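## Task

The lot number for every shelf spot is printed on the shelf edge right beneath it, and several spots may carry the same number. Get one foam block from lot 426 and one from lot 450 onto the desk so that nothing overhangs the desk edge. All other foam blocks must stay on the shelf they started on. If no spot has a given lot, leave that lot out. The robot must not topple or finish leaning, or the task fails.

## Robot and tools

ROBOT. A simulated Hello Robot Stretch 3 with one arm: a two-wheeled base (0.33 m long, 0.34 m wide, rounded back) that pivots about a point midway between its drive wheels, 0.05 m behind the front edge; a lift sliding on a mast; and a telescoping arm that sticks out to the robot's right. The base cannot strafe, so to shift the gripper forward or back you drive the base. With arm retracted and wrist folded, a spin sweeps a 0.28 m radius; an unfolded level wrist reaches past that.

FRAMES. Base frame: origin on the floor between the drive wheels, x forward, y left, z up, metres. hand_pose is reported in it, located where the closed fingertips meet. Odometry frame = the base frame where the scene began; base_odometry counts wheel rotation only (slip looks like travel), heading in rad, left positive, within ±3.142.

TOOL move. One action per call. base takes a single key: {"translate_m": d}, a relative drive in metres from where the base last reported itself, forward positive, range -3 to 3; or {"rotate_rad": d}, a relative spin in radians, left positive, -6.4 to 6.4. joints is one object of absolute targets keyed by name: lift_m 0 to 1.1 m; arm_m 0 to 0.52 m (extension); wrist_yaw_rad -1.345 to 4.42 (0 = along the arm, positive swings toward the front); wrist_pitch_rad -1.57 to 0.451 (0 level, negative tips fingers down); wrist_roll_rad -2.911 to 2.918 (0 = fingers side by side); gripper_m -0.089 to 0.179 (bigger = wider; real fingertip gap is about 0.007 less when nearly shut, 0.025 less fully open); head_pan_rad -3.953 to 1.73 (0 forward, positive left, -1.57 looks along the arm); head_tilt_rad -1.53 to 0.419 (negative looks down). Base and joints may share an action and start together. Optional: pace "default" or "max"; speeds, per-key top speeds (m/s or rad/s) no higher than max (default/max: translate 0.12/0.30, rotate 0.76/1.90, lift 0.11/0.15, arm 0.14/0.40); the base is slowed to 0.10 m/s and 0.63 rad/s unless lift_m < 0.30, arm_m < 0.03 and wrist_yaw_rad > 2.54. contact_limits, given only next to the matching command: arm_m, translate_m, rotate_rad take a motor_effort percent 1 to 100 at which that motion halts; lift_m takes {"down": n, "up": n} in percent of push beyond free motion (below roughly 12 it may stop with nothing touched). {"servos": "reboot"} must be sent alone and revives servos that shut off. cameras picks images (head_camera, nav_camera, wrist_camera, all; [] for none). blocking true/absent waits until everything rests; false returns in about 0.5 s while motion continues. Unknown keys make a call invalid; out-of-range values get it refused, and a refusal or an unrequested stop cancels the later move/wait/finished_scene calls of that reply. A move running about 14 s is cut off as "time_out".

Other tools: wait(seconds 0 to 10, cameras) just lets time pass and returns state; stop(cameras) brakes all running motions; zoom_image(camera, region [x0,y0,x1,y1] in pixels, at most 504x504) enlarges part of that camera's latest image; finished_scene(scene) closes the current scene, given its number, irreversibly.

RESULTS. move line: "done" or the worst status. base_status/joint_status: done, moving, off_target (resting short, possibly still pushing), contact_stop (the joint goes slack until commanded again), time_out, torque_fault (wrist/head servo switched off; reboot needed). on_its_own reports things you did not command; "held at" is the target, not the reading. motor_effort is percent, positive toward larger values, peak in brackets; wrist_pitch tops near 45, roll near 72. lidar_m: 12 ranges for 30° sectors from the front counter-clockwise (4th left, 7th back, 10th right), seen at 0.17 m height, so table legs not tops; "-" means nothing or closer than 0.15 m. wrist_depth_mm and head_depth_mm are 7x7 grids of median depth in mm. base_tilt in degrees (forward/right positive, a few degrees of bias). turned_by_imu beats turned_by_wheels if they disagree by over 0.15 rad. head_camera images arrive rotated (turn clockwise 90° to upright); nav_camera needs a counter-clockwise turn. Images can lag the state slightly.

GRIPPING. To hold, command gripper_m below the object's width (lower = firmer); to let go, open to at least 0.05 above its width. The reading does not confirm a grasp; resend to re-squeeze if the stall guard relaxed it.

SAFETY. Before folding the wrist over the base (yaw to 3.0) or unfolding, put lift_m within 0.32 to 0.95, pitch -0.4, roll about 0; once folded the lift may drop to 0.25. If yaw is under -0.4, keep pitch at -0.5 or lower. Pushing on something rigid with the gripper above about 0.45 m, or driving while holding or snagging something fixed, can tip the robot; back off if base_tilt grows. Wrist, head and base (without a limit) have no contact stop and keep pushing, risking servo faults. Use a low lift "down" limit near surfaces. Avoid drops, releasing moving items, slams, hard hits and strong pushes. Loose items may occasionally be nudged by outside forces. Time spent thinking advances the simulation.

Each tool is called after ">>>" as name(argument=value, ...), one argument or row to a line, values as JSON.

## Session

>>> move(
)

Scene clock: 0.00 s.
base_odometry: x=+0.000 y=+0.000 heading=+0.000
turned_by_wheels: +0.000
turned_by_imu: +0.000
base_tilt: forward=-0.4 right=-1.1
lidar_m: 0.85 0.78 0.78 0.97 1.19 1.17 1.58 1.49 1.14 1.39 3.12 1.32
head_depth_mm: 1664 2137 1387 1378 1367 1354 1341 / 1679 1284 1220 1211 1203 1193 1184 / 1686 1093 1084 1078 1070 1061 1055 / 1620 983 977 973 963 960 955 / 1498 897 888 884 881 877 875 / 837 821 817 812 808 804 801 / 763 759 756 751 747 745 741
base_status: not commanded
joint_positions: lift_m=+0.306 arm_m=+0.001 wrist_yaw_rad=+2.853 wrist_pitch_rad=-0.337 wrist_roll_rad=+0.000 gripper_m=+0.037 head_pan_rad=+0.000 head_tilt_rad=-0.004
joint_status: not commanded
measured_speeds: all 0
motor_effort: left_wheel=+0.0 right_wheel=+0.8 lift_m=+26.8 arm_m=-5.6 wrist_yaw_rad=-1.4 wrist_pitch_rad=+2.0 wrist_roll_rad=+0.0 gripper_m=+0.4 head_pan_rad=-0.4 head_tilt_rad=+7.6
hand_pose: x=+0.0453 y=+0.0786 z=+0.3376 quat_wxyz=(+0.218, +0.707, +0.017, +0.673) (m; base frame)
wrist_depth_mm: 138 - - 949 794 682 598 / 137 - - - 842 720 627 / 146 - - - 910 769 671 / 155 208 904 900 879 816 704 / 170 182 748 693 712 705 698 / 587 195 127 573 130 587 585 / 509 204 318 510 489 500 504
pictures: head_camera (sideways), nav_camera (sideways), wrist_camera
camera_calibration:
head_camera: T_world_to_cam=[[0.0485952, -0.0462826, -0.997746, 1.31417], [0.0559689, 0.997483, -0.0435444, 0.0559991], [0.997249, -0.0537267, 0.0510633, -0.117043], [0, 0, 0, 1]] pos_world=[0.0497239, -0.00132303, 1.31963]
nav_camera: T_world_to_cam=[[-0.0226282, 0.0170411, 0.999599, -1.25826], [0.00972415, -0.999804, 0.0172647, 0.0276322], [0.999697, 0.0101109, 0.022458, -0.0821585], [0, 0, 0, 1]] pos_world=[0.0533927, 0.0498997, 1.25913]
wrist_camera: T_world_to_cam=[[0.96874, -0.247076, -0.0222935, -0.0102663], [-0.145323, -0.492353, -0.858178, 0.367539], [0.201059, 0.834591, -0.512868, 0.264589], [0, 0, 0, 1]] pos_world=[0.0101595, -0.0424007, 0.450884]

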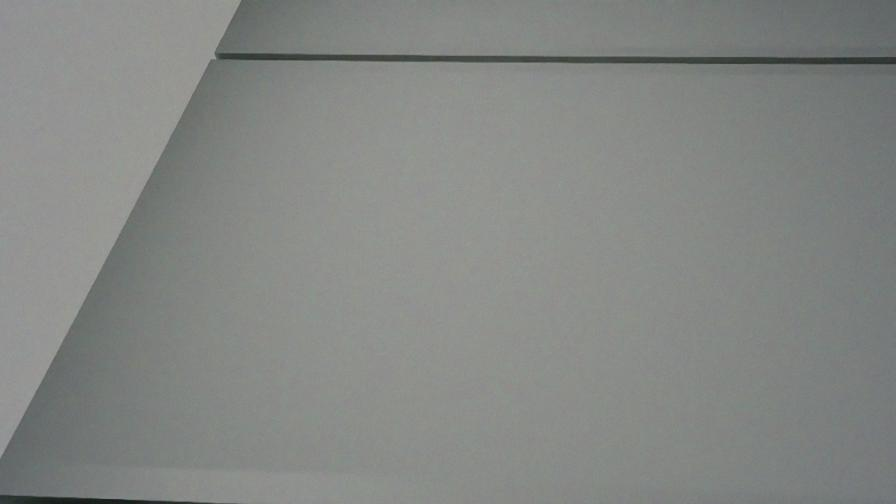

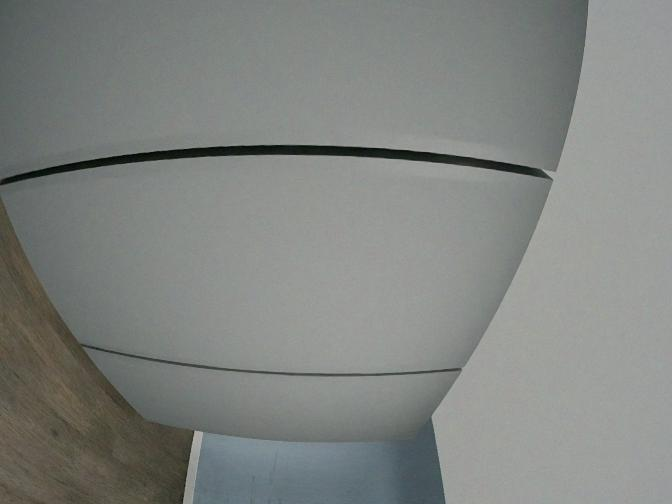

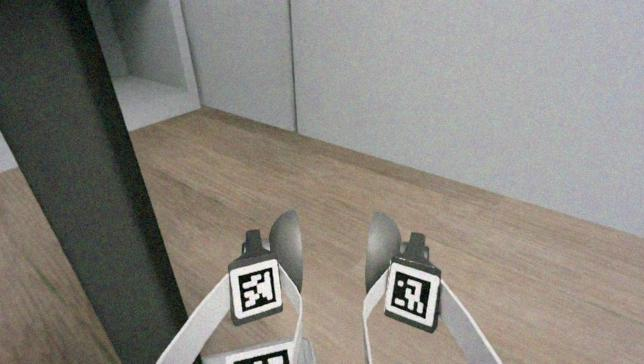

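>>> move(
  joints={"head_pan_rad": -2.0, "head_tilt_rad": -0.35},
  cameras=["nav_camera", "head_camera"],
)

>>> move(
  joints={"head_pan_rad": 1.6, "head_tilt_rad": -0.35},
  cameras=["nav_camera", "head_camera"],
)

Scene clock: 15.63 s.
move: done
base_odometry: x=+0.000 y=+0.000 heading=+0.000
turned_by_wheels: +0.000
turned_by_imu: +0.000
base_tilt: forward=-0.5 right=-1.2
lidar_m: 0.85 0.77 0.78 0.97 1.18 1.17 1.58 1.49 1.13 1.38 3.12 1.31
head_depth_mm: 1278 1333 1404 1479 1557 1626 1517 / 1335 1402 1472 1542 1630 1730 1507 / 1392 1468 1547 1628 1479 1795 1504 / 1464 1549 1635 1704 1207 1385 1430 / 1543 1632 1720 1800 1195 1696 1486 / 1628 1717 1836 1866 1186 1749 1478 / 1717 1825 1960 1931 1178 1882 1469
joint_positions: lift_m=+0.306 arm_m=+0.001 wrist_yaw_rad=+2.853 wrist_pitch_rad=-0.337 wrist_roll_rad=+0.000 gripper_m=+0.037 head_pan_rad=-2.008 head_tilt_rad=-0.352
joint_status: all done
measured_speeds: translate_m=+0.000 rotate_rad=+0.000 lift_m=+0.000 arm_m=+0.000 wrist_yaw_rad=+0.000 wrist_pitch_rad=+0.000 wrist_roll_rad=+0.000 head_pan_rad=+0.024 head_tilt_rad=+0.000
motor_effort: left_wheel=-0.1(0.8) right_wheel=+0.2(1.5) lift_m=+26.7(27.1) arm_m=-12.5(13.0) wrist_yaw_rad=-0.2(1.9) wrist_pitch_rad=+2.1(2.1) wrist_roll_rad=-0.1(0.3) gripper_m=+0.7(0.9) head_pan_rad=+3.7(4.8) head_tilt_rad=-1.1(9.7)
hand_pose: x=+0.0453 y=+0.0786 z=+0.3376 quat_wxyz=(+0.218, +0.707, +0.017, +0.673) (m; base frame)
wrist_depth_mm: 138 - - 949 788 681 600 / 137 - - - 862 731 631 / 146 - - - 916 763 659 / 155 208 900 910 889 803 695 / 170 182 747 692 698 698 688 / 581 194 127 568 129 591 587 / 514 204 318 506 488 499 498
pictures: head_camera (sideways), nav_camera (sideways)
camera_calibration:
head_camera: T_world_to_cam=[[0.0829478, 0.286607, -0.954451, 1.25715], [0.887559, -0.456766, -0.0600253, 0.0723589], [-0.453164, -0.842153, -0.292268, 0.338729], [0, 0, 0, 1]]
nav_camera: T_world_to_cam=[[-0.120044, -0.296902, 0.947332, -1.18918], [-0.912023, 0.409936, 0.0129078, 0.038934], [-0.392178, -0.862439, -0.319992, 0.372096], [0, 0, 0, 1]]

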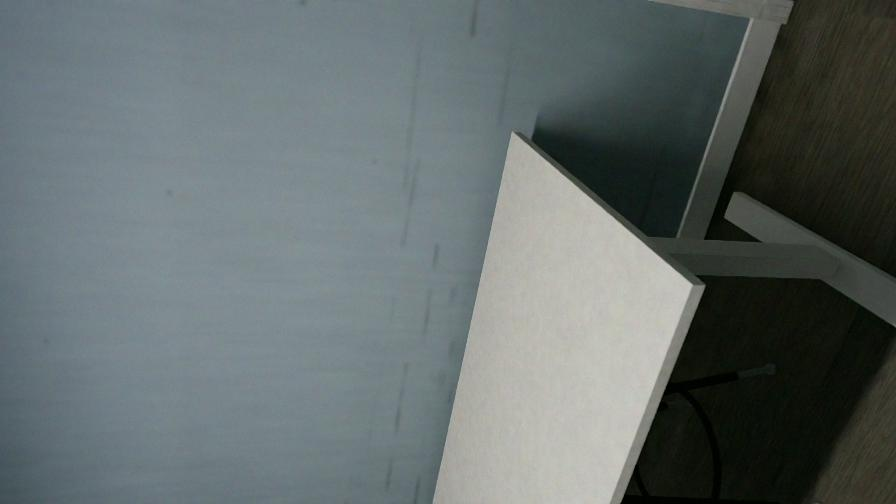

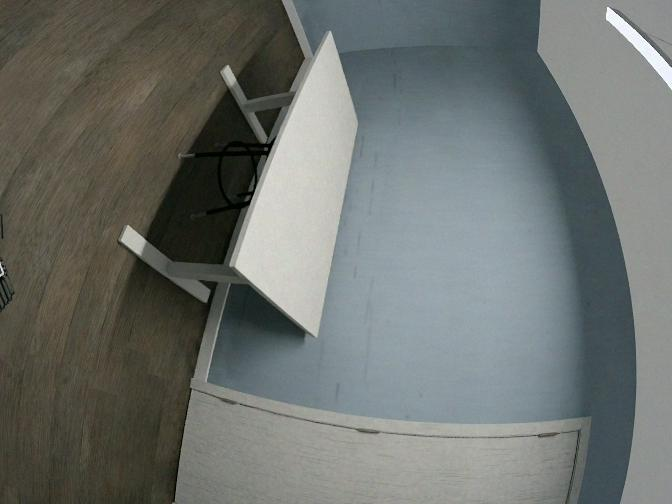

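Scene clock: 18.73 s.
move: done
base_odometry: x=+0.000 y=+0.000 heading=+0.000
turned_by_wheels: +0.000
turned_by_imu: +0.000
base_tilt: forward=-0.2 right=-1.2
lidar_m: 0.85 0.78 0.78 0.97 1.18 1.17 1.58 1.49 1.14 1.39 3.13 1.31
head_depth_mm: 781 804 833 864 896 933 972 / 869 901 931 967 1005 1056 1101 / 970 1008 1054 1100 1155 1219 1290 / 1098 1149 1212 1272 1344 1428 1445 / 1191 1249 1330 1427 1514 1624 1480 / 1369 1421 1573 1586 1611 1769 1473 / 1428 1481 1575 1626 1549 1700 1422
joint_positions: lift_m=+0.306 arm_m=+0.001 wrist_yaw_rad=+2.853 wrist_pitch_rad=-0.337 wrist_roll_rad=+0.000 gripper_m=+0.037 head_pan_rad=+1.608 head_tilt_rad=-0.352
joint_status: all done
measured_speeds: translate_m=+0.000 rotate_rad=+0.000 lift_m=+0.000 arm_m=+0.000 wrist_yaw_rad=+0.000 wrist_pitch_rad=+0.000 wrist_roll_rad=+0.000 head_pan_rad=-0.024 head_tilt_rad=+0.000
motor_effort: left_wheel=-0.4(0.7) right_wheel=+0.8(1.3) lift_m=+26.1(27.4) arm_m=-12.5(12.9) wrist_yaw_rad=-1.5(2.2) wrist_pitch_rad=+2.0(2.2) wrist_roll_rad=-0.1(0.3) gripper_m=+0.5(1.2) head_pan_rad=-3.1(6.5) head_tilt_rad=+3.1(5.6)
hand_pose: x=+0.0453 y=+0.0786 z=+0.3376 quat_wxyz=(+0.218, +0.707, +0.017, +0.673) (m; base frame)
wrist_depth_mm: 138 - - 955 814 678 600 / 137 - - - 845 715 629 / 146 - - - 919 769 663 / 155 209 921 917 884 799 702 / 171 182 750 685 715 711 693 / 590 195 127 572 130 585 590 / 516 204 317 505 487 497 505
pictures: head_camera (sideways), nav_camera (sideways)
camera_calibration:
head_camera: T_world_to_cam=[[0.0572791, -0.292819, -0.954451, 1.25731], [-0.998197, 0.000394018, -0.0600253, 0.0838621], [0.0179526, 0.956168, -0.292268, 0.335855], [0, 0, 0, 1]]
nav_camera: T_world_to_cam=[[-0.0289953, 0.318937, 0.947332, -1.18974], [0.998541, 0.0524398, 0.0129079, 0.0272795], [-0.0455612, 0.946324, -0.319992, 0.369981], [0, 0, 0, 1]]

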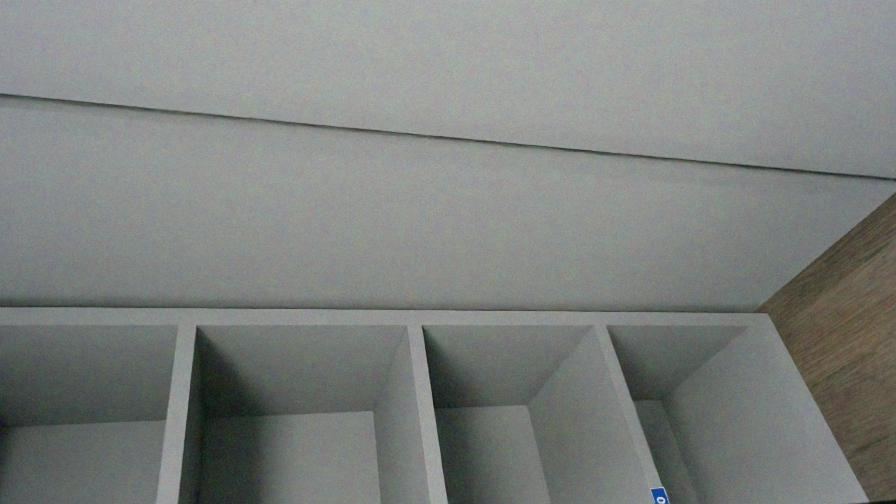

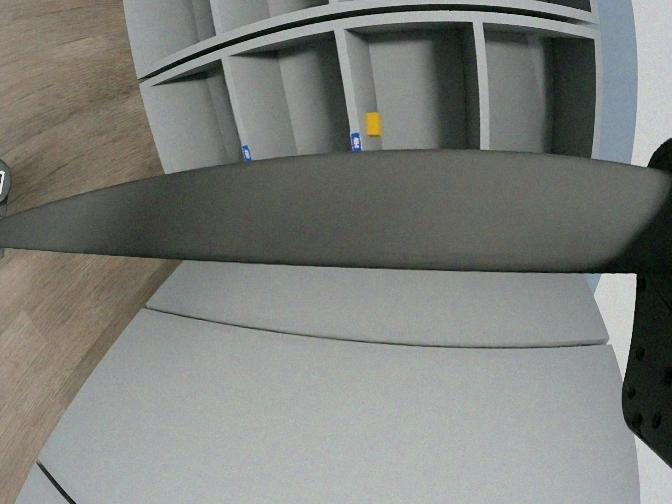

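>>> move(
  joints={"head_pan_rad": -3.9, "head_tilt_rad": -0.35},
  cameras=["nav_camera", "head_camera"],
)

Scene clock: 40.93 s.
move: done
base_odometry: x=+0.000 y=+0.000 heading=+0.000
turned_by_wheels: +0.000
turned_by_imu: +0.000
base_tilt: forward=-0.2 right=-1.2
lidar_m: 0.85 0.78 0.78 0.97 1.18 1.17 1.58 1.49 1.14 1.38 3.14 1.32
head_depth_mm: - - - - - - - / 1381 1428 - - - - - / 1391 1428 1546 1571 1609 1745 1457 / 1040 1084 1221 1324 1430 1610 1451 / 1420 1471 1565 1318 1422 1609 1461 / 1438 1501 1610 1724 1566 1780 1478 / 1461 1517 1641 1740 1492 1777 1475
joint_positions: lift_m=+0.306 arm_m=+0.001 wrist_yaw_rad=+2.853 wrist_pitch_rad=-0.337 wrist_roll_rad=+0.000 gripper_m=+0.037 head_pan_rad=-3.909 head_tilt_rad=-0.350
joint_status: all done
measured_speeds: translate_m=+0.000 rotate_rad=+0.000 lift_m=+0.000 arm_m=+0.000 wrist_yaw_rad=+0.000 wrist_pitch_rad=+0.000 wrist_roll_rad=+0.000 head_pan_rad=+0.024 head_tilt_rad=+0.000
motor_effort: left_wheel=-0.2(0.6) right_wheel=+0.1(1.4) lift_m=+26.5(27.0) arm_m=-12.0(12.9) wrist_yaw_rad=-0.5(1.9) wrist_pitch_rad=+2.1(2.1) wrist_roll_rad=-0.2(0.4) gripper_m=+0.3(1.1) head_pan_rad=+3.0(5.4) head_tilt_rad=+4.1(9.1)
hand_pose: x=+0.0453 y=+0.0786 z=+0.3376 quat_wxyz=(+0.218, +0.707, +0.017, +0.673) (m; base frame)
wrist_depth_mm: 138 - - 939 792 691 600 / 137 - - - 844 729 631 / 146 - - - 908 756 665 / 155 208 904 898 876 807 701 / 171 182 752 694 709 706 700 / 579 195 127 571 130 586 583 / 516 204 318 502 488 504 501
pictures: head_camera (sideways), nav_camera (sideways)
camera_calibration:
head_camera: T_world_to_cam=[[0.24288, -0.169805, -0.955079, 1.257], [-0.71947, -0.691932, -0.0599444, 0.0820568], [-0.650671, 0.70171, -0.290226, 0.337276], [0, 0, 0, 1]]
nav_camera: T_world_to_cam=[[-0.24063, 0.208247, 0.948014, -1.18933], [0.683002, 0.730302, 0.01294, 0.0291624], [-0.689642, 0.650609, -0.317965, 0.371273], [0, 0, 0, 1]]

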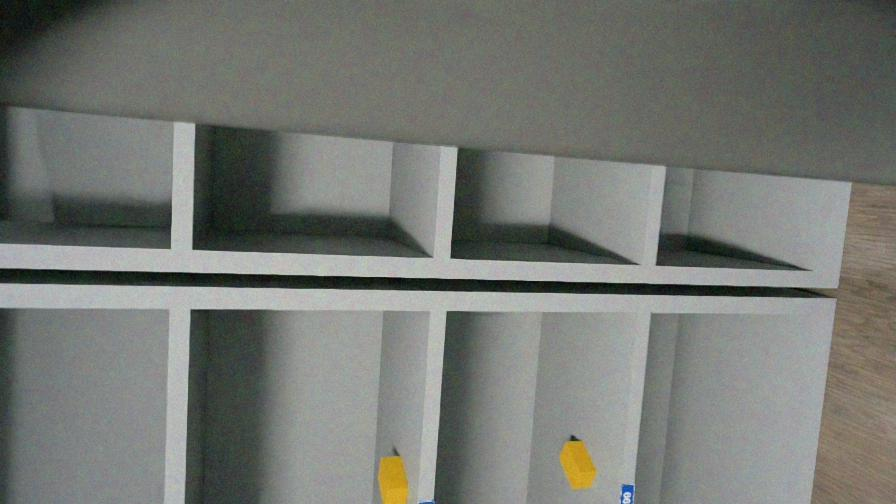

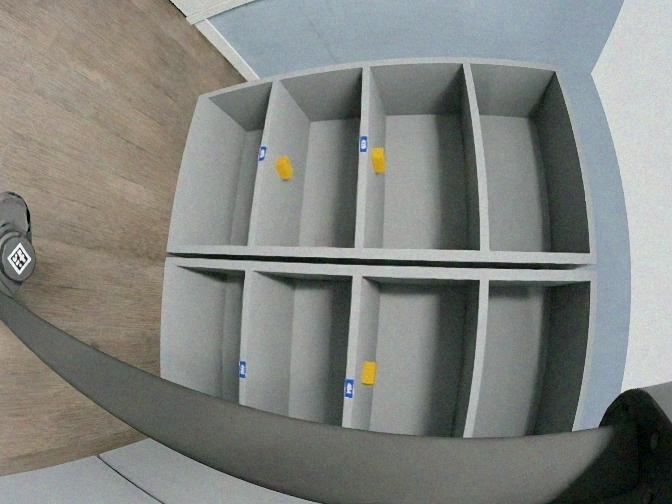

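>>> zoom_image(
  camera="nav_camera",
  region=[240, 120, 400, 200],
)

>>> zoom_image(
  camera="nav_camera",
  region=[220, 340, 380, 420],
)

Scaled by 3.150 from the camera's 672x504 image, which has a finer 792x594 frame.

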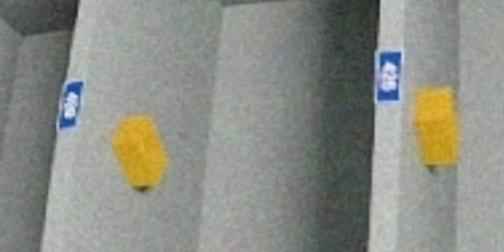

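Scaled by 3.150 from the camera's 672x504 image, which has a finer 792x594 frame.

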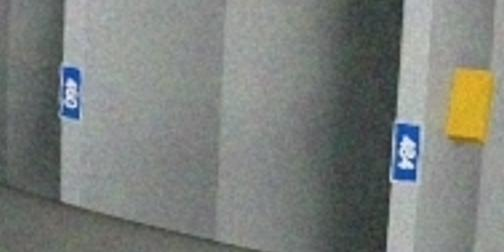

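>>> move(
  base={"rotate_rad": -2.506},
  joints={"head_pan_rad": -1.57, "head_tilt_rad": -0.4},
  pace="max",
  cameras=["nav_camera", "head_camera"],
)

Scene clock: 60.47 s.
move: done
base_odometry: x=+0.000 y=+0.000 heading=-2.506
turned_by_wheels: -2.506
turned_by_imu: -2.465
base_tilt: forward=-0.4 right=-1.3
lidar_m: 1.49 1.14 1.34 3.13 1.12 0.81 0.78 0.80 1.09 1.17 1.58 1.56
head_depth_mm: 1385 1472 1571 1685 1584 1674 1462 / 1379 1480 1560 1698 1567 1721 1450 / 1379 1466 1562 1688 1553 1711 1438 / 1373 1471 1551 1681 1530 1705 1429 / 1303 1116 1424 1229 1375 1579 1426 / 999 1164 1223 1268 1353 1566 1419 / 1356 1454 1526 1673 1489 1677 1414
base_status: done
joint_positions: lift_m=+0.306 arm_m=+0.001 wrist_yaw_rad=+2.853 wrist_pitch_rad=-0.337 wrist_roll_rad=+0.000 gripper_m=+0.037 head_pan_rad=-1.570 head_tilt_rad=-0.400
joint_status: all done
motor_effort: left_wheel=+8.0(12.1) right_wheel=-9.2(13.5) lift_m=+26.4(27.3) arm_m=-12.2(13.0) wrist_yaw_rad=-1.3(2.0) wrist_pitch_rad=+2.1(2.2) wrist_roll_rad=+0.1(0.4) gripper_m=+0.3(1.1) head_pan_rad=-2.8(5.3) head_tilt_rad=-3.6(7.4)
hand_pose: x=+0.0453 y=+0.0786 z=+0.3376 quat_wxyz=(+0.218, +0.707, +0.017, +0.673) (m; base frame)
wrist_depth_mm: 137 - - - - - - / 137 - - - - - - / 146 - - - - - - / 155 208 904 899 889 895 839 / 171 182 742 692 709 704 705 / 589 194 127 579 129 585 580 / 517 204 317 504 491 502 504
pictures: head_camera (sideways), nav_camera (sideways)
camera_calibration:
head_camera: T_world_to_cam=[[-0.0466155, 0.340427, -0.939115, 1.23792], [0.997517, -0.0338275, -0.0617768, 0.0739646], [-0.0527983, -0.939662, -0.338004, 0.395811], [0, 0, 0, 1]]
nav_camera: T_world_to_cam=[[0.0173984, -0.365124, 0.930796, -1.16843], [-0.999788, -0.0166235, 0.0121671, 0.0404345], [0.0110306, -0.930811, -0.365336, 0.428647], [0, 0, 0, 1]]

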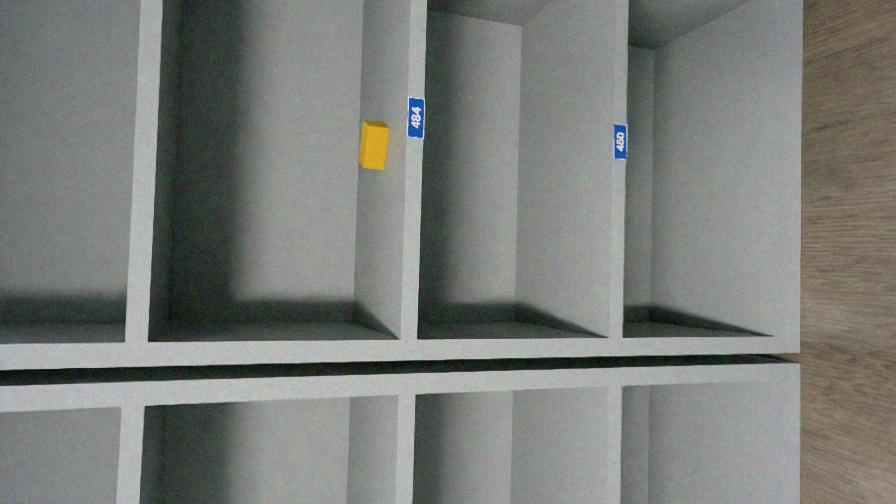

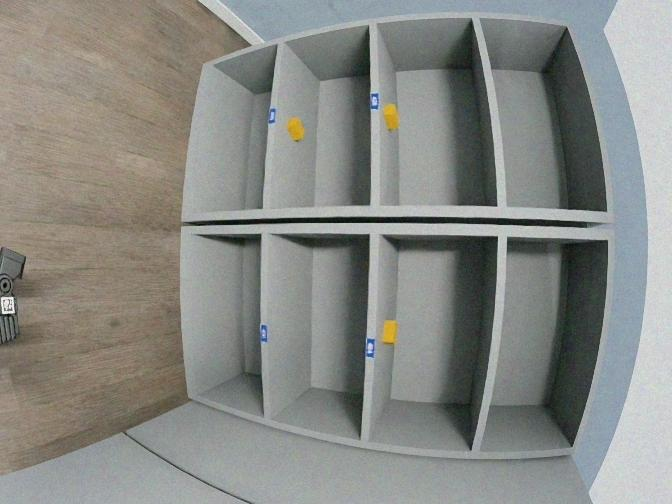

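>>> zoom_image(
  camera="head_camera",
  region=[560, 90, 680, 190],
)

>>> zoom_image(
  camera="nav_camera",
  region=[240, 80, 400, 160],
)

Scaled by 4.200 from the camera's 896x504 image, which has a finer 1280x720 frame.

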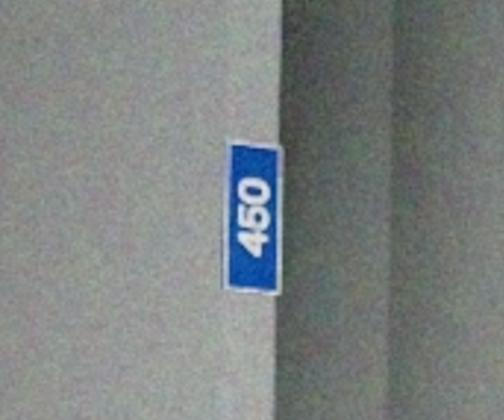

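Scaled by 3.150 from the camera's 672x504 image, which has a finer 792x594 frame.

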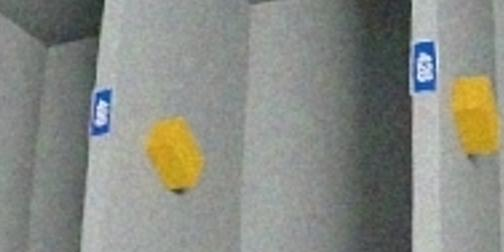

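>>> move(
  base={"rotate_rad": -0.772},
  joints={"lift_m": 0.28},
  pace="max",
  cameras=[],
)

>>> move(
  base={"translate_m": 0.83},
  pace="max",
  cameras=[],
)

>>> move(
  base={"rotate_rad": 0.772},
  joints={"head_tilt_rad": -0.5},
  pace="max",
  cameras=["nav_camera", "head_camera"],
)

Scene clock: 115.30 s.
move: done
base_odometry: x=+0.000 y=+0.000 heading=+3.006
turned_by_wheels: -0.772
turned_by_imu: -0.757
base_tilt: forward=-0.3 right=-1.2
lidar_m: 1.58 1.49 1.14 1.38 3.11 1.53 0.90 0.78 0.78 0.90 1.45 1.17
head_depth_mm: 714 746 779 818 859 907 960 / 775 812 855 898 948 1005 1069 / 848 890 937 995 1057 1126 1212 / 933 985 1048 1120 1198 1294 1350 / 1037 1103 1182 1272 1374 1499 1418 / 1135 1214 1298 1407 1525 1626 1419 / 1215 1299 1413 1588 1570 1674 1413
base_status: done
joint_positions: lift_m=+0.280 arm_m=+0.001 wrist_yaw_rad=+2.853 wrist_pitch_rad=-0.338 wrist_roll_rad=+0.000 gripper_m=+0.037 head_pan_rad=-1.570 head_tilt_rad=-0.400
joint_status: all done
motor_effort: left_wheel=+5.6(14.8) right_wheel=-10.0(15.4) lift_m=+29.1(30.4) arm_m=-12.1(12.6) wrist_yaw_rad=+1.0(1.5) wrist_pitch_rad=+2.2(2.3) wrist_roll_rad=+0.2(0.3) gripper_m=+0.6(1.0) head_pan_rad=-2.9(3.9) head_tilt_rad=-2.8(3.8)
hand_pose: x=+0.0453 y=+0.0785 z=+0.3110 quat_wxyz=(+0.218, +0.707, +0.018, +0.673) (m; base frame)
wrist_depth_mm: 138 - - - - - - / 137 - - - - - - / 146 - - - - - - / 155 207 861 846 843 842 824 / 172 182 707 647 659 665 656 / 553 195 127 523 130 551 553 / 486 205 289 464 464 478 470
pictures: none

Scene clock: 119.40 s.
move: done
base_odometry: x=-0.822 y=+0.112 heading=+3.006
turned_by_wheels: +0.000
turned_by_imu: +0.000
base_tilt: forward=-0.3 right=-1.3
lidar_m: 0.75 0.91 0.91 1.05 1.90 2.70 1.58 1.37 1.37 0.68 0.74 0.95
head_depth_mm: 1215 1253 1327 1416 1507 1614 1454 / 1318 1353 1447 1482 1527 1661 1448 / 1344 1445 1544 1137 1471 1588 1394 / 1180 1305 1407 1020 1454 1154 1346 / 632 1095 1262 795 1307 987 1231 / 561 595 638 688 747 812 873 / 557 645 706 761 811 951 831
base_status: done
joint_positions: lift_m=+0.280 arm_m=+0.001 wrist_yaw_rad=+2.853 wrist_pitch_rad=-0.338 wrist_roll_rad=+0.000 gripper_m=+0.037 head_pan_rad=-1.570 head_tilt_rad=-0.400
motor_effort: left_wheel=+4.9(16.1) right_wheel=+2.5(10.7) lift_m=+26.7(29.5) arm_m=-10.0(12.5) wrist_yaw_rad=-0.7(1.8) wrist_pitch_rad=+2.1(2.4) wrist_roll_rad=-0.1(0.3) gripper_m=+0.7(1.1) head_pan_rad=-2.1(3.3) head_tilt_rad=-2.4(3.3)
hand_pose: x=+0.0453 y=+0.0785 z=+0.3110 quat_wxyz=(+0.218, +0.707, +0.018, +0.673) (m; base frame)
wrist_depth_mm: 138 - - - 911 784 715 / 137 - - - 980 858 744 / 146 - - - - 893 790 / 155 207 852 835 839 821 791 / 172 182 703 652 675 663 659 / 552 195 127 525 130 548 547 / 481 205 287 462 461 469 470
pictures: none

Scene clock: 120.97 s.
move: done
base_odometry: x=-0.822 y=+0.112 heading=-2.505
turned_by_wheels: +0.772
turned_by_imu: +0.758
base_tilt: forward=-0.3 right=-1.2
lidar_m: 0.91 0.94 1.13 1.63 1.96 1.43 1.37 1.41 0.69 1.04 0.75 0.94
head_depth_mm: 851 921 969 745 933 913 881 / 857 928 999 735 1163 972 1109 / 853 924 996 728 1194 965 1188 / 853 922 992 717 1190 958 1189 / 850 921 988 685 1188 922 1152 / 848 920 988 703 1180 949 1172 / 847 917 985 695 1168 941 1171
base_status: done
joint_positions: lift_m=+0.280 arm_m=+0.001 wrist_yaw_rad=+2.853 wrist_pitch_rad=-0.338 wrist_roll_rad=+0.000 gripper_m=+0.037 head_pan_rad=-1.570 head_tilt_rad=-0.501
joint_status: all done
motor_effort: left_wheel=-6.1(13.8) right_wheel=+7.4(14.6) lift_m=+29.1(29.5) arm_m=-11.0(11.9) wrist_yaw_rad=-0.3(1.4) wrist_pitch_rad=+2.3(2.3) wrist_roll_rad=+0.0(0.3) gripper_m=+0.5(1.0) head_pan_rad=-2.1(2.6) head_tilt_rad=-3.3(5.2)
hand_pose: x=+0.0453 y=+0.0785 z=+0.3110 quat_wxyz=(+0.218, +0.707, +0.018, +0.673) (m; base frame)
wrist_depth_mm: 138 - - - - - 913 / 137 - - - - - 939 / 146 - - - - - 882 / 155 207 853 859 833 826 833 / 171 182 715 646 674 664 661 / 551 195 127 531 130 552 550 / 483 205 289 462 463 475 471
pictures: head_camera (sideways), nav_camera (sideways)
camera_calibration:
head_camera: T_world_to_cam=[[-0.0465216, 0.433613, -0.899898, 1.18674], [0.997499, -0.0278318, -0.0649779, 0.0781239], [-0.053221, -0.900669, -0.431233, 0.517136], [0, 0, 0, 1]]
nav_camera: T_world_to_cam=[[0.0172934, -0.45733, 0.889129, -1.11406], [-0.999794, -0.0173463, 0.0105237, 0.0425756], [0.0106103, -0.889128, -0.457536, 0.54863], [0, 0, 0, 1]]

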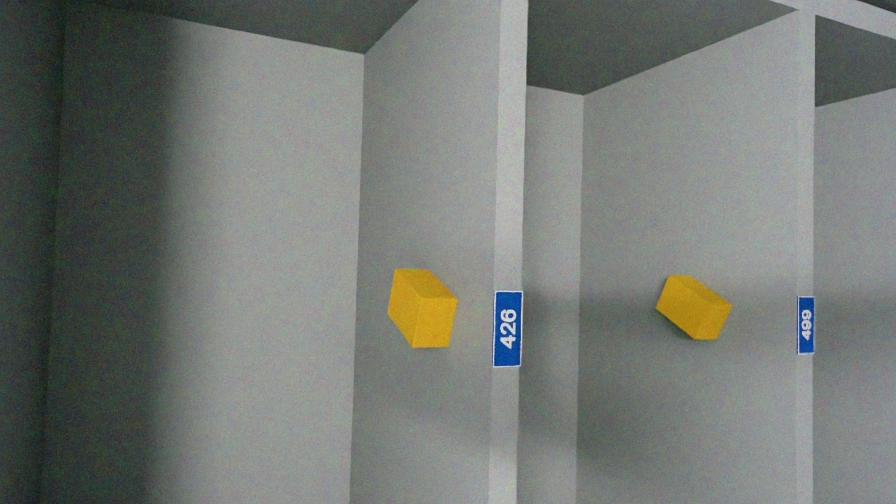

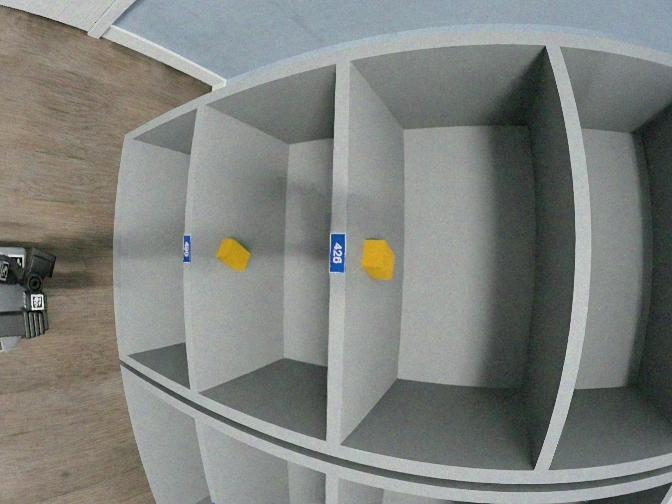

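>>> zoom_image(
  camera="head_camera",
  region=[360, 240, 540, 380],
)

Scaled by 2.800 from the camera's 896x504 image, which has a finer 1280x720 frame.

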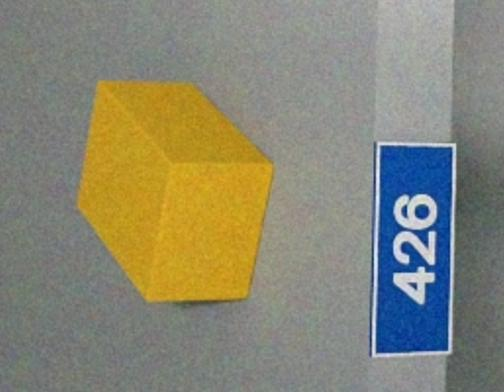

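>>> move(
  base={"translate_m": 0.143},
  joints={"lift_m": 0.9, "head_tilt_rad": -0.45},
  pace="max",
  cameras=[],
)

>>> move(
  joints={"wrist_yaw_rad": -0.32},
  cameras=[],
)

>>> move(
  joints={"lift_m": 0.97, "wrist_pitch_rad": -0.2, "gripper_m": 0.179, "arm_m": 0.12},
  cameras=["wrist_camera", "head_camera"],
)

Scene clock: 159.50 s.
move: done
base_odometry: x=-0.937 y=+0.027 heading=-2.505
turned_by_wheels: +0.000
turned_by_imu: +0.000
base_tilt: forward=-0.1 right=-1.3
lidar_m: 0.77 0.79 1.10 1.11 2.17 1.58 1.51 0.83 0.77 1.03 0.67 0.80
head_depth_mm: 578 928 1001 842 1170 1028 847 / 591 923 998 833 1192 1022 864 / 604 921 996 721 1186 1020 864 / 619 923 996 813 1178 1012 856 / 636 921 990 802 1170 1001 828 / 656 914 987 792 1156 997 848 / 675 903 972 784 1007 962 843
base_status: done
joint_positions: lift_m=+0.900 arm_m=+0.001 wrist_yaw_rad=+2.853 wrist_pitch_rad=-0.339 wrist_roll_rad=+0.000 gripper_m=+0.037 head_pan_rad=-1.570 head_tilt_rad=-0.450
joint_status: all done
motor_effort: left_wheel=+2.2(9.5) right_wheel=+1.7(14.1) lift_m=+27.1(33.7) arm_m=-9.8(12.8) wrist_yaw_rad=-1.0(2.1) wrist_pitch_rad=+2.4(2.5) wrist_roll_rad=+0.1(0.3) gripper_m=+0.6(1.0) head_pan_rad=-0.9(2.1) head_tilt_rad=+4.7(5.6)
hand_pose: x=+0.0452 y=+0.0785 z=+0.9308 quat_wxyz=(+0.219, +0.706, +0.018, +0.673) (m; base frame)
wrist_depth_mm: 138 - - - - - 746 / 137 - - - - - 755 / 146 - - - - - 777 / 155 206 - - - - 789 / 173 182 - - - - 833 / - 195 127 - 129 - 823 / - 204 - - - - 869
pictures: none

Scene clock: 162.07 s.
move: done
base_odometry: x=-0.937 y=+0.027 heading=-2.505
turned_by_wheels: +0.000
turned_by_imu: +0.000
base_tilt: forward=-0.4 right=-1.2
lidar_m: 0.77 0.79 1.09 1.11 2.17 1.57 1.51 0.83 0.77 1.03 0.67 0.80
head_depth_mm: 580 927 1005 843 1170 1032 848 / 590 924 997 834 1195 1022 - / 605 923 993 723 1184 1017 - / 619 919 991 813 1174 1011 858 / 637 917 989 803 1169 1003 854 / 656 916 986 793 1161 997 851 / 676 905 973 785 1009 958 845
joint_positions: lift_m=+0.900 arm_m=+0.001 wrist_yaw_rad=-0.317 wrist_pitch_rad=-0.339 wrist_roll_rad=+0.000 gripper_m=+0.037 head_pan_rad=-1.570 head_tilt_rad=-0.450
joint_status: all done
motor_effort: left_wheel=+2.2(2.9) right_wheel=+1.4(2.5) lift_m=+23.2(26.7) arm_m=-8.4(10.1) wrist_yaw_rad=-2.6(6.4) wrist_pitch_rad=+2.3(2.5) wrist_roll_rad=-0.2(0.3) gripper_m=+0.2(0.8) head_pan_rad=-0.3(1.1) head_tilt_rad=+3.9(5.2)
hand_pose: x=-0.0943 y=-0.3675 z=+0.9308 quat_wxyz=(+0.670, +0.008, -0.707, -0.228) (m; base frame)
wrist_depth_mm: 446 436 351 416 401 394 423 / 286 299 321 338 720 551 462 / 716 763 - - 827 596 502 / 742 - - - 880 616 911 / 743 820 814 785 782 632 769 / 670 695 127 626 130 682 - / 578 582 557 595 914 751 -
pictures: none

Scene clock: 164.20 s.
move: done
base_odometry: x=-0.937 y=+0.027 heading=-2.505
turned_by_wheels: +0.000
turned_by_imu: +0.000
base_tilt: forward=-0.3 right=-1.2
lidar_m: 0.77 0.79 1.09 1.11 2.18 1.58 1.51 0.83 0.77 1.03 0.67 0.80
head_depth_mm: 579 927 1004 911 - 1030 873 / 592 926 998 901 - - 1202 / 605 921 996 755 - - 837 / 619 919 991 813 1174 - 856 / 638 917 990 802 1166 1002 854 / 656 912 986 792 1154 999 849 / 677 903 974 783 1010 962 845
joint_positions: lift_m=+0.970 arm_m=+0.120 wrist_yaw_rad=-0.317 wrist_pitch_rad=-0.222 wrist_roll_rad=+0.000 gripper_m=+0.179 head_pan_rad=-1.570 head_tilt_rad=-0.450
joint_status: all done
motor_effort: left_wheel=+2.3(2.8) right_wheel=+2.4(2.4) lift_m=+29.6(33.7) arm_m=+12.7(14.0) wrist_yaw_rad=-1.9(4.6) wrist_pitch_rad=+3.6(5.4) wrist_roll_rad=-0.3(0.3) gripper_m=+0.8(83.5) head_pan_rad=-0.6(0.6) head_tilt_rad=+4.5(4.9)
hand_pose: x=-0.0978 y=-0.4974 z=+1.0288 quat_wxyz=(+0.682, -0.033, -0.706, -0.189) (m; base frame)
wrist_depth_mm: 535 565 606 651 693 551 425 / 559 596 637 681 726 564 429 / 509 504 505 499 497 487 418 / 335 335 315 330 329 329 351 / 251 238 251 268 291 329 425 / 119 141 260 839 832 687 121 / 118 713 730 740 736 680 111
pictures: head_camera (sideways), wrist_camera
camera_calibration:
head_camera: T_world_to_cam=[[-0.0464953, 0.386669, -0.921046, 1.21433], [0.9975, -0.0311429, -0.0634291, 0.0761119], [-0.0532102, -0.921693, -0.384255, 0.456003], [0, 0, 0, 1]]
wrist_camera: T_world_to_cam=[[-0.96199, 0.272511, -0.0176909, 0.0662967], [0.127583, 0.391214, -0.911413, 1.17721], [-0.241449, -0.879027, -0.411112, 0.128295], [0, 0, 0, 1]]

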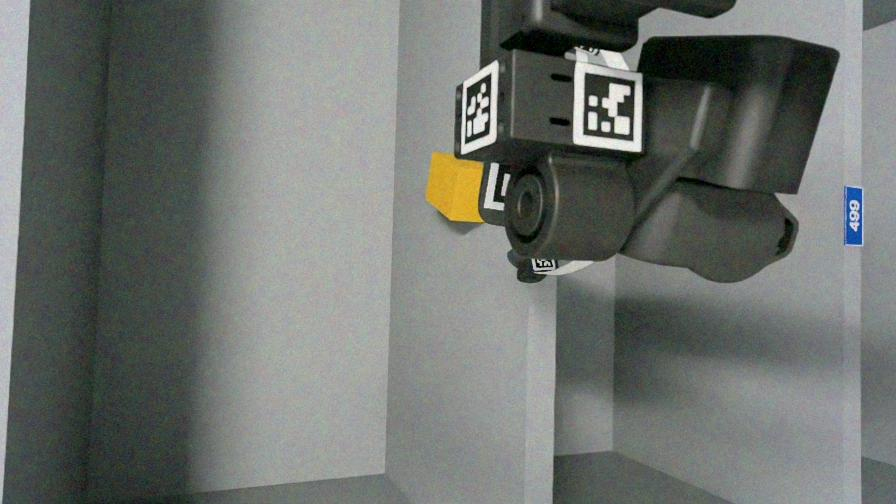

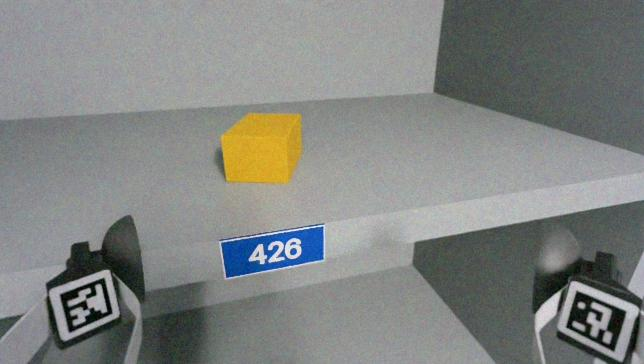

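>>> move(
  base={"translate_m": 0.016},
  joints={"wrist_yaw_rad": -0.35},
  cameras=[],
)

>>> move(
  joints={"arm_m": 0.339},
  contact_limits={"arm_m": 30},
  cameras=["wrist_camera"],
)

Scene clock: 189.37 s.
move: done
base_odometry: x=-0.950 y=+0.018 heading=-2.505
turned_by_wheels: +0.000
turned_by_imu: +0.000
base_tilt: forward=-0.4 right=-1.1
lidar_m: 0.75 0.78 1.08 1.09 2.20 1.59 1.52 0.84 0.78 1.04 0.67 0.78
head_depth_mm: 579 928 999 910 - 993 876 / 591 926 997 904 - - 1202 / 604 920 996 759 - - 837 / 619 917 992 812 1177 - 856 / 635 916 989 805 1168 1002 852 / 655 914 985 794 1158 994 852 / 678 903 963 782 963 962 844
base_status: done
joint_positions: lift_m=+0.970 arm_m=+0.120 wrist_yaw_rad=-0.347 wrist_pitch_rad=-0.222 wrist_roll_rad=+0.000 gripper_m=+0.179 head_pan_rad=-1.570 head_tilt_rad=-0.450
joint_status: all done
motor_effort: left_wheel=+6.2(9.6) right_wheel=+4.6(9.3) lift_m=+28.2(29.1) arm_m=+12.9(13.4) wrist_yaw_rad=-3.3(4.1) wrist_pitch_rad=+3.6(3.8) wrist_roll_rad=-0.3(0.3) gripper_m=+0.5(1.0) head_pan_rad=+0.9(1.2) head_tilt_rad=+3.6(5.0)
hand_pose: x=-0.1047 y=-0.4950 z=+1.0288 quat_wxyz=(+0.679, -0.044, -0.705, -0.199) (m; base frame)
wrist_depth_mm: 531 568 612 654 710 550 426 / 563 597 648 694 733 566 432 / 509 506 504 496 495 491 426 / 337 336 325 332 328 327 364 / 252 238 251 273 300 554 436 / 119 141 785 857 850 690 121 / 118 716 742 743 744 683 110
pictures: none

Scene clock: 192.20 s.
move: done
base_odometry: x=-0.950 y=+0.018 heading=-2.505
turned_by_wheels: +0.000
turned_by_imu: +0.000
base_tilt: forward=-0.4 right=-1.2
lidar_m: 0.75 0.78 1.08 1.09 2.20 1.59 1.53 0.83 0.78 1.03 0.66 0.78
head_depth_mm: 579 924 999 374 - 1026 870 / 591 923 985 374 1193 1021 867 / 606 922 971 430 1187 1014 861 / 621 920 982 462 1176 1008 855 / 637 916 990 802 1169 1005 853 / 656 914 986 792 1160 998 850 / 678 903 961 783 961 957 847
joint_positions: lift_m=+0.970 arm_m=+0.339 wrist_yaw_rad=-0.347 wrist_pitch_rad=-0.222 wrist_roll_rad=+0.000 gripper_m=+0.179 head_pan_rad=-1.570 head_tilt_rad=-0.450
joint_status: all done
motor_effort: left_wheel=+5.5(6.5) right_wheel=+4.8(6.0) lift_m=+27.6(28.9) arm_m=+12.3(14.5) wrist_yaw_rad=-3.8(4.1) wrist_pitch_rad=+3.6(3.8) wrist_roll_rad=+0.1(0.3) gripper_m=+0.2(1.1) head_pan_rad=+1.5(1.7) head_tilt_rad=+3.3(4.4)
contact_limits: arm_m 30 (drawing in: default 31, maximum 55; extending or still: default 39, maximum 69)
hand_pose: x=-0.1047 y=-0.7140 z=+1.0288 quat_wxyz=(+0.679, -0.044, -0.705, -0.199) (m; base frame)
wrist_depth_mm: 358 379 408 438 477 501 421 / 371 399 429 467 504 536 432 / 392 416 451 477 492 484 421 / 332 332 330 329 329 325 324 / 248 236 249 - 245 244 244 / 119 141 198 - 197 190 121 / 118 160 160 - 164 164 110
pictures: wrist_camera
camera_calibration:
wrist_camera: T_world_to_cam=[[-0.953386, 0.301236, -0.017691, 0.140063], [0.139257, 0.387212, -0.911413, 1.2612], [-0.2677, -0.871392, -0.411112, -0.0610821], [0, 0, 0, 1]]

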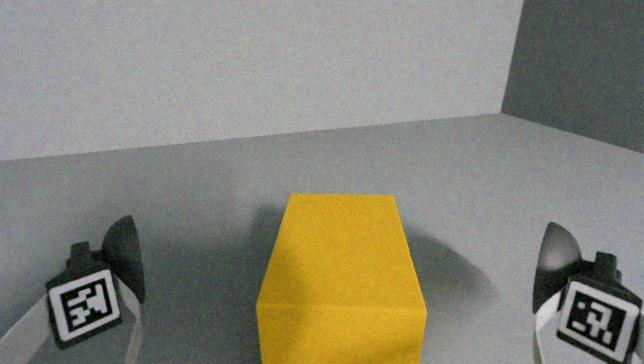

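>>> move(
  joints={"gripper_m": 0.022},
  cameras=[],
)

>>> move(
  joints={"lift_m": 1.02},
  cameras=["wrist_camera"],
)

Scene clock: 200.20 s.
move: done
base_odometry: x=-0.950 y=+0.018 heading=-2.505
turned_by_wheels: +0.000
turned_by_imu: +0.000
base_tilt: forward=-0.3 right=-1.2
lidar_m: 0.75 0.78 1.08 1.09 2.20 1.59 1.52 0.83 0.78 1.03 0.66 0.78
head_depth_mm: 580 925 1001 374 - 1027 872 / 591 922 985 374 1191 1025 866 / 605 921 974 431 1189 1015 861 / 620 920 982 462 1172 1009 857 / 637 918 986 802 1167 1003 851 / 654 914 988 792 1155 998 851 / 677 902 961 785 963 958 844
joint_positions: lift_m=+0.970 arm_m=+0.339 wrist_yaw_rad=-0.349 wrist_pitch_rad=-0.208 wrist_roll_rad=+0.001 gripper_m=+0.023 head_pan_rad=-1.570 head_tilt_rad=-0.450
joint_status: all done
motor_effort: left_wheel=+4.9(6.4) right_wheel=+4.5(6.3) lift_m=+23.5(27.7) arm_m=+1.5(6.1) wrist_yaw_rad=-1.3(4.1) wrist_pitch_rad=+1.0(3.7) wrist_roll_rad=-0.3(0.8) gripper_m=-15.9(90.7) head_pan_rad=+2.5(2.5) head_tilt_rad=+3.3(4.0)
contact_limits: arm_m 30 (drawing in: default 31, maximum 55; extending or still: default 39, maximum 69)
hand_pose: x=-0.1054 y=-0.7149 z=+1.0322 quat_wxyz=(+0.680, -0.049, -0.705, -0.195) (m; base frame)
wrist_depth_mm: 358 378 408 439 481 511 423 / 372 399 429 467 507 534 432 / 393 418 450 478 521 522 427 / 348 349 345 369 346 339 340 / 260 257 162 - 154 254 254 / 205 213 127 - 126 202 202 / 171 111 159 - 158 157 168
pictures: none

Scene clock: 201.50 s.
move: done
base_odometry: x=-0.950 y=+0.018 heading=-2.505
turned_by_wheels: +0.000
turned_by_imu: +0.000
base_tilt: forward=-0.2 right=-1.1
lidar_m: 0.75 0.78 1.08 1.09 2.19 1.59 1.53 0.83 0.78 1.04 0.66 0.78
head_depth_mm: 579 926 978 732 1195 1032 873 / 592 925 448 774 1188 1022 869 / 606 921 417 410 1183 1013 862 / 621 919 967 667 1180 1009 858 / 637 916 988 803 1166 1001 853 / 656 915 987 793 1159 997 848 / 677 903 962 782 962 959 844
joint_positions: lift_m=+1.020 arm_m=+0.339 wrist_yaw_rad=-0.349 wrist_pitch_rad=-0.216 wrist_roll_rad=+0.001 gripper_m=+0.023 head_pan_rad=-1.570 head_tilt_rad=-0.450
joint_status: all done
motor_effort: left_wheel=+5.3(5.7) right_wheel=+4.2(5.4) lift_m=+27.0(32.7) arm_m=-0.8(1.8) wrist_yaw_rad=-2.8(2.8) wrist_pitch_rad=+2.6(2.7) wrist_roll_rad=-0.3(0.6) gripper_m=-15.7(16.4) head_pan_rad=+2.5(2.5) head_tilt_rad=+2.9(4.1)
contact_limits: arm_m 30 (drawing in: default 31, maximum 55; extending or still: default 39, maximum 69)
hand_pose: x=-0.1052 y=-0.7143 z=+1.0802 quat_wxyz=(+0.679, -0.046, -0.706, -0.197) (m; base frame)
wrist_depth_mm: 360 379 410 436 480 510 426 / 368 396 428 465 509 536 431 / 393 419 456 491 541 560 437 / 413 437 467 459 459 458 425 / 347 348 156 - 154 340 338 / 277 276 128 - 126 273 273 / 230 111 215 - 213 212 227
pictures: wrist_camera
camera_calibration:
wrist_camera: T_world_to_cam=[[-0.95292, 0.302657, -0.0184747, 0.142529], [0.138949, 0.381704, -0.913781, 1.30685], [-0.26951, -0.873327, -0.405788, -0.0476681], [0, 0, 0, 1]]

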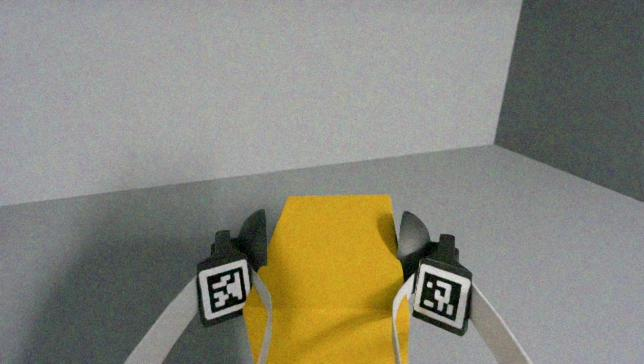

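>>> move(
  joints={"arm_m": 0.0},
  speeds={"arm_m": 0.2},
  cameras=["wrist_camera"],
)

>>> move(
  base={"rotate_rad": 2.023},
  joints={"lift_m": 0.87, "wrist_yaw_rad": 0.0, "head_tilt_rad": -0.5},
  cameras=[],
)

>>> move(
  base={"translate_m": 1.37},
  cameras=["wrist_camera", "head_camera", "nav_camera"],
)

Scene clock: 237.33 s.
move: done
base_odometry: x=-0.950 y=+0.018 heading=-2.505
turned_by_wheels: +0.000
turned_by_imu: +0.000
base_tilt: forward=-0.4 right=-1.2
lidar_m: 0.75 0.78 1.08 1.09 2.20 1.59 1.52 0.83 0.78 1.03 0.66 0.78
head_depth_mm: 578 929 1001 913 - - - / 591 923 998 837 - - - / 604 921 996 829 - - - / 620 920 992 813 1169 1009 857 / 636 917 990 801 1167 1004 855 / 654 914 987 794 1161 998 849 / 676 904 962 785 962 958 848
joint_positions: lift_m=+1.020 arm_m=+0.001 wrist_yaw_rad=-0.349 wrist_pitch_rad=-0.217 wrist_roll_rad=+0.001 gripper_m=+0.023 head_pan_rad=-1.570 head_tilt_rad=-0.450
joint_status: all done
motor_effort: left_wheel=+5.3(5.6) right_wheel=+4.9(5.5) lift_m=+24.8(25.6) arm_m=-12.1(14.7) wrist_yaw_rad=-1.3(3.2) wrist_pitch_rad=+2.6(2.7) wrist_roll_rad=-0.3(0.7) gripper_m=-15.8(16.3) head_pan_rad=+3.1(3.6) head_tilt_rad=+2.9(3.6)
hand_pose: x=-0.1052 y=-0.3758 z=+1.0801 quat_wxyz=(+0.679, -0.046, -0.706, -0.198) (m; base frame)
wrist_depth_mm: 630 670 726 773 730 560 446 / 664 704 750 - 772 567 476 / 676 719 716 704 698 578 502 / 473 467 464 467 465 495 549 / 352 360 157 - 154 618 - / 654 - 127 - 127 623 977 / 721 111 130 - 742 657 838
pictures: wrist_camera
camera_calibration:
wrist_camera: T_world_to_cam=[[-0.952918, 0.302663, -0.0184877, 0.0401175], [0.139047, 0.381973, -0.913654, 1.17756], [-0.269467, -0.873208, -0.406073, 0.248235], [0, 0, 0, 1]]

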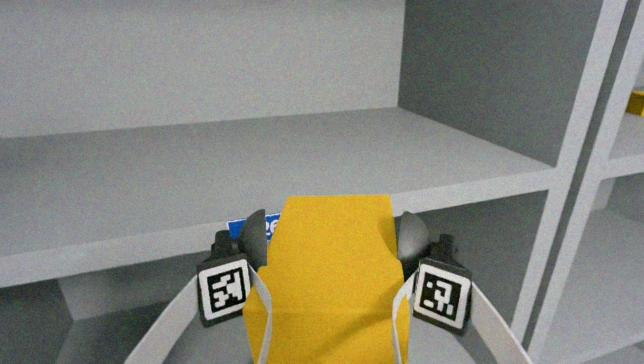

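Scene clock: 241.63 s.
move: done
base_odometry: x=-0.950 y=+0.018 heading=-0.483
turned_by_wheels: +2.023
turned_by_imu: +1.990
base_tilt: forward=-0.3 right=-1.3
lidar_m: 2.42 1.64 1.52 1.54 1.07 1.03 0.66 0.80 0.75 0.77 1.00 1.09
head_depth_mm: 595 636 683 739 802 880 964 / 617 662 713 777 849 935 1019 / 643 692 749 815 895 928 1065 / 672 724 788 862 952 455 - / 701 762 830 913 1016 1135 1252 / 731 794 869 970 1088 1245 1297 / 794 866 955 1064 1202 1373 1305
base_status: done
joint_positions: lift_m=+0.870 arm_m=+0.001 wrist_yaw_rad=-0.002 wrist_pitch_rad=-0.217 wrist_roll_rad=+0.001 gripper_m=+0.023 head_pan_rad=-1.570 head_tilt_rad=-0.500
joint_status: all done
motor_effort: left_wheel=-9.1(12.0) right_wheel=+8.9(13.2) lift_m=+23.6(26.8) arm_m=-12.4(13.4) wrist_yaw_rad=+1.4(4.7) wrist_pitch_rad=+2.6(2.8) wrist_roll_rad=-0.3(0.7) gripper_m=-15.6(16.3) head_pan_rad=+2.6(4.0) head_tilt_rad=-4.0(5.5)
hand_pose: x=-0.0221 y=-0.3906 z=+0.9300 quat_wxyz=(+0.703, +0.076, -0.703, -0.078) (m; base frame)
wrist_depth_mm: 877 733 611 533 474 428 392 / 964 798 638 566 503 450 407 / - 862 682 610 534 471 425 / 855 944 738 644 558 493 446 / - - 157 - 154 522 469 / - - 127 - 127 545 489 / - 111 130 - 662 564 526
pictures: none

Scene clock: 256.40 s.
move: time_out
base_odometry: x=+0.261 y=-0.617 heading=-0.483
turned_by_wheels: +0.000
turned_by_imu: +0.000
base_tilt: forward=-0.4 right=-1.2
lidar_m: 1.54 1.04 0.97 0.98 1.25 1.82 2.03 1.43 0.86 0.76 1.37 2.47
head_depth_mm: 1073 1152 1231 1306 966 740 652 / 1115 1197 1294 1347 955 735 1345 / 1165 1250 1356 1364 949 665 1301 / 1213 1312 1423 1357 945 456 - / 1271 1379 1501 1344 938 799 1285 / 1333 1446 1583 1327 929 1515 1315 / 1398 1528 1683 1310 923 1601 1308
base_status: translate_m time_out (by the wheels' count: +1.3675 of +1.3700)
joint_positions: lift_m=+0.870 arm_m=+0.001 wrist_yaw_rad=-0.002 wrist_pitch_rad=-0.217 wrist_roll_rad=+0.001 gripper_m=+0.023 head_pan_rad=-1.570 head_tilt_rad=-0.500
motor_effort: left_wheel=-0.5(7.4) right_wheel=+0.2(14.0) lift_m=+25.5(26.3) arm_m=-10.2(12.7) wrist_yaw_rad=+1.7(3.3) wrist_pitch_rad=+2.6(2.8) wrist_roll_rad=-0.5(0.7) gripper_m=-15.0(16.3) head_pan_rad=+3.3(4.1) head_tilt_rad=-2.7(5.2)
hand_pose: x=-0.0221 y=-0.3906 z=+0.9300 quat_wxyz=(+0.703, +0.076, -0.703, -0.078) (m; base frame)
wrist_depth_mm: - - - - - 915 842 / - - - - - 969 866 / - - - - - - 918 / 799 782 780 765 762 770 762 / - 615 157 - 154 568 559 / - - 127 - 126 454 458 / - 111 127 - 354 356 377
pictures: head_camera (sideways), nav_camera (sideways), wrist_camera
camera_calibration:
head_camera: T_world_to_cam=[[-0.0466307, 0.43245, -0.900451, 1.18746], [0.997506, -0.0276615, -0.0649415, 0.0780766], [-0.0529919, -0.901233, -0.430082, 0.515636], [0, 0, 0, 1]]
nav_camera: T_world_to_cam=[[0.0174086, -0.456189, 0.889712, -1.11483], [-0.99979, -0.0175867, 0.0105451, 0.0425476], [0.0108365, -0.889709, -0.456399, 0.54715], [0, 0, 0, 1]]
wrist_camera: T_world_to_cam=[[-0.999084, -0.038591, -0.0184952, -0.0132976], [0.00120368, 0.406677, -0.913571, 1.04108], [0.0427771, -0.912756, -0.406258, 0.188432], [0, 0, 0, 1]]

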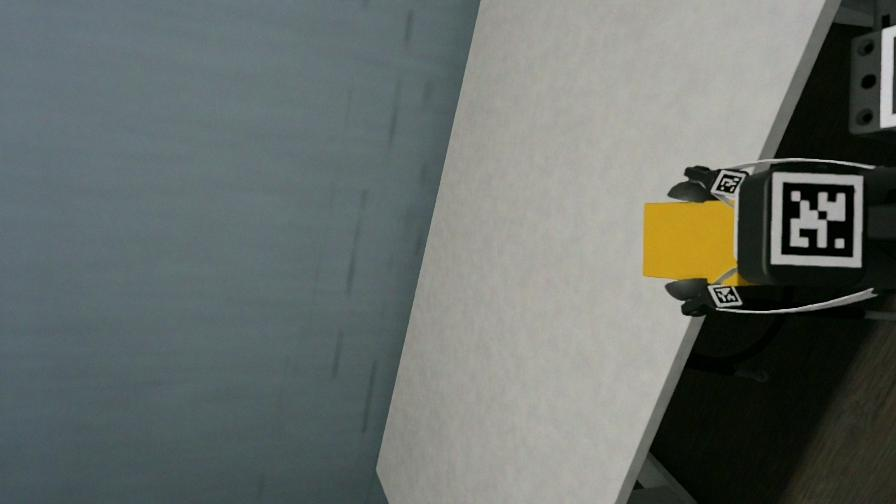

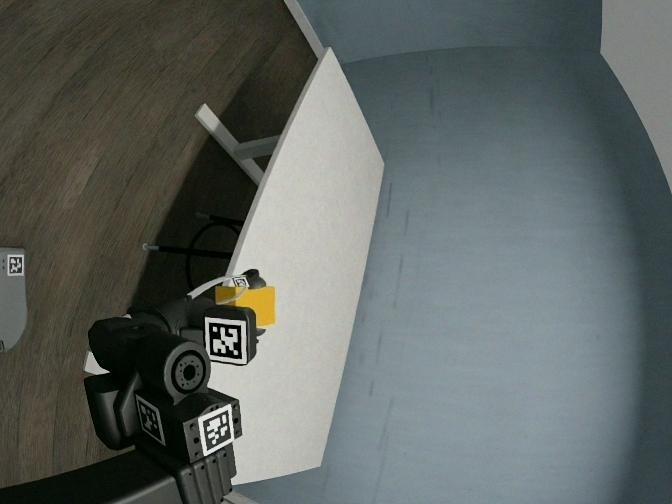

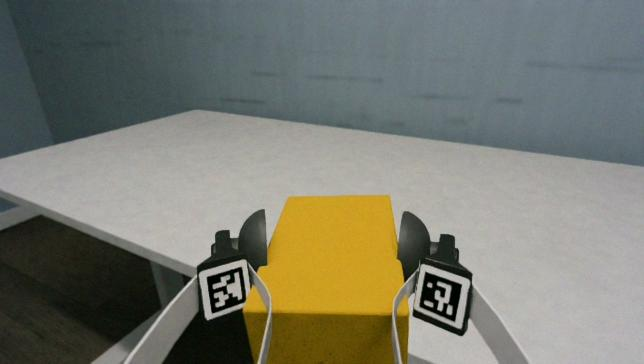

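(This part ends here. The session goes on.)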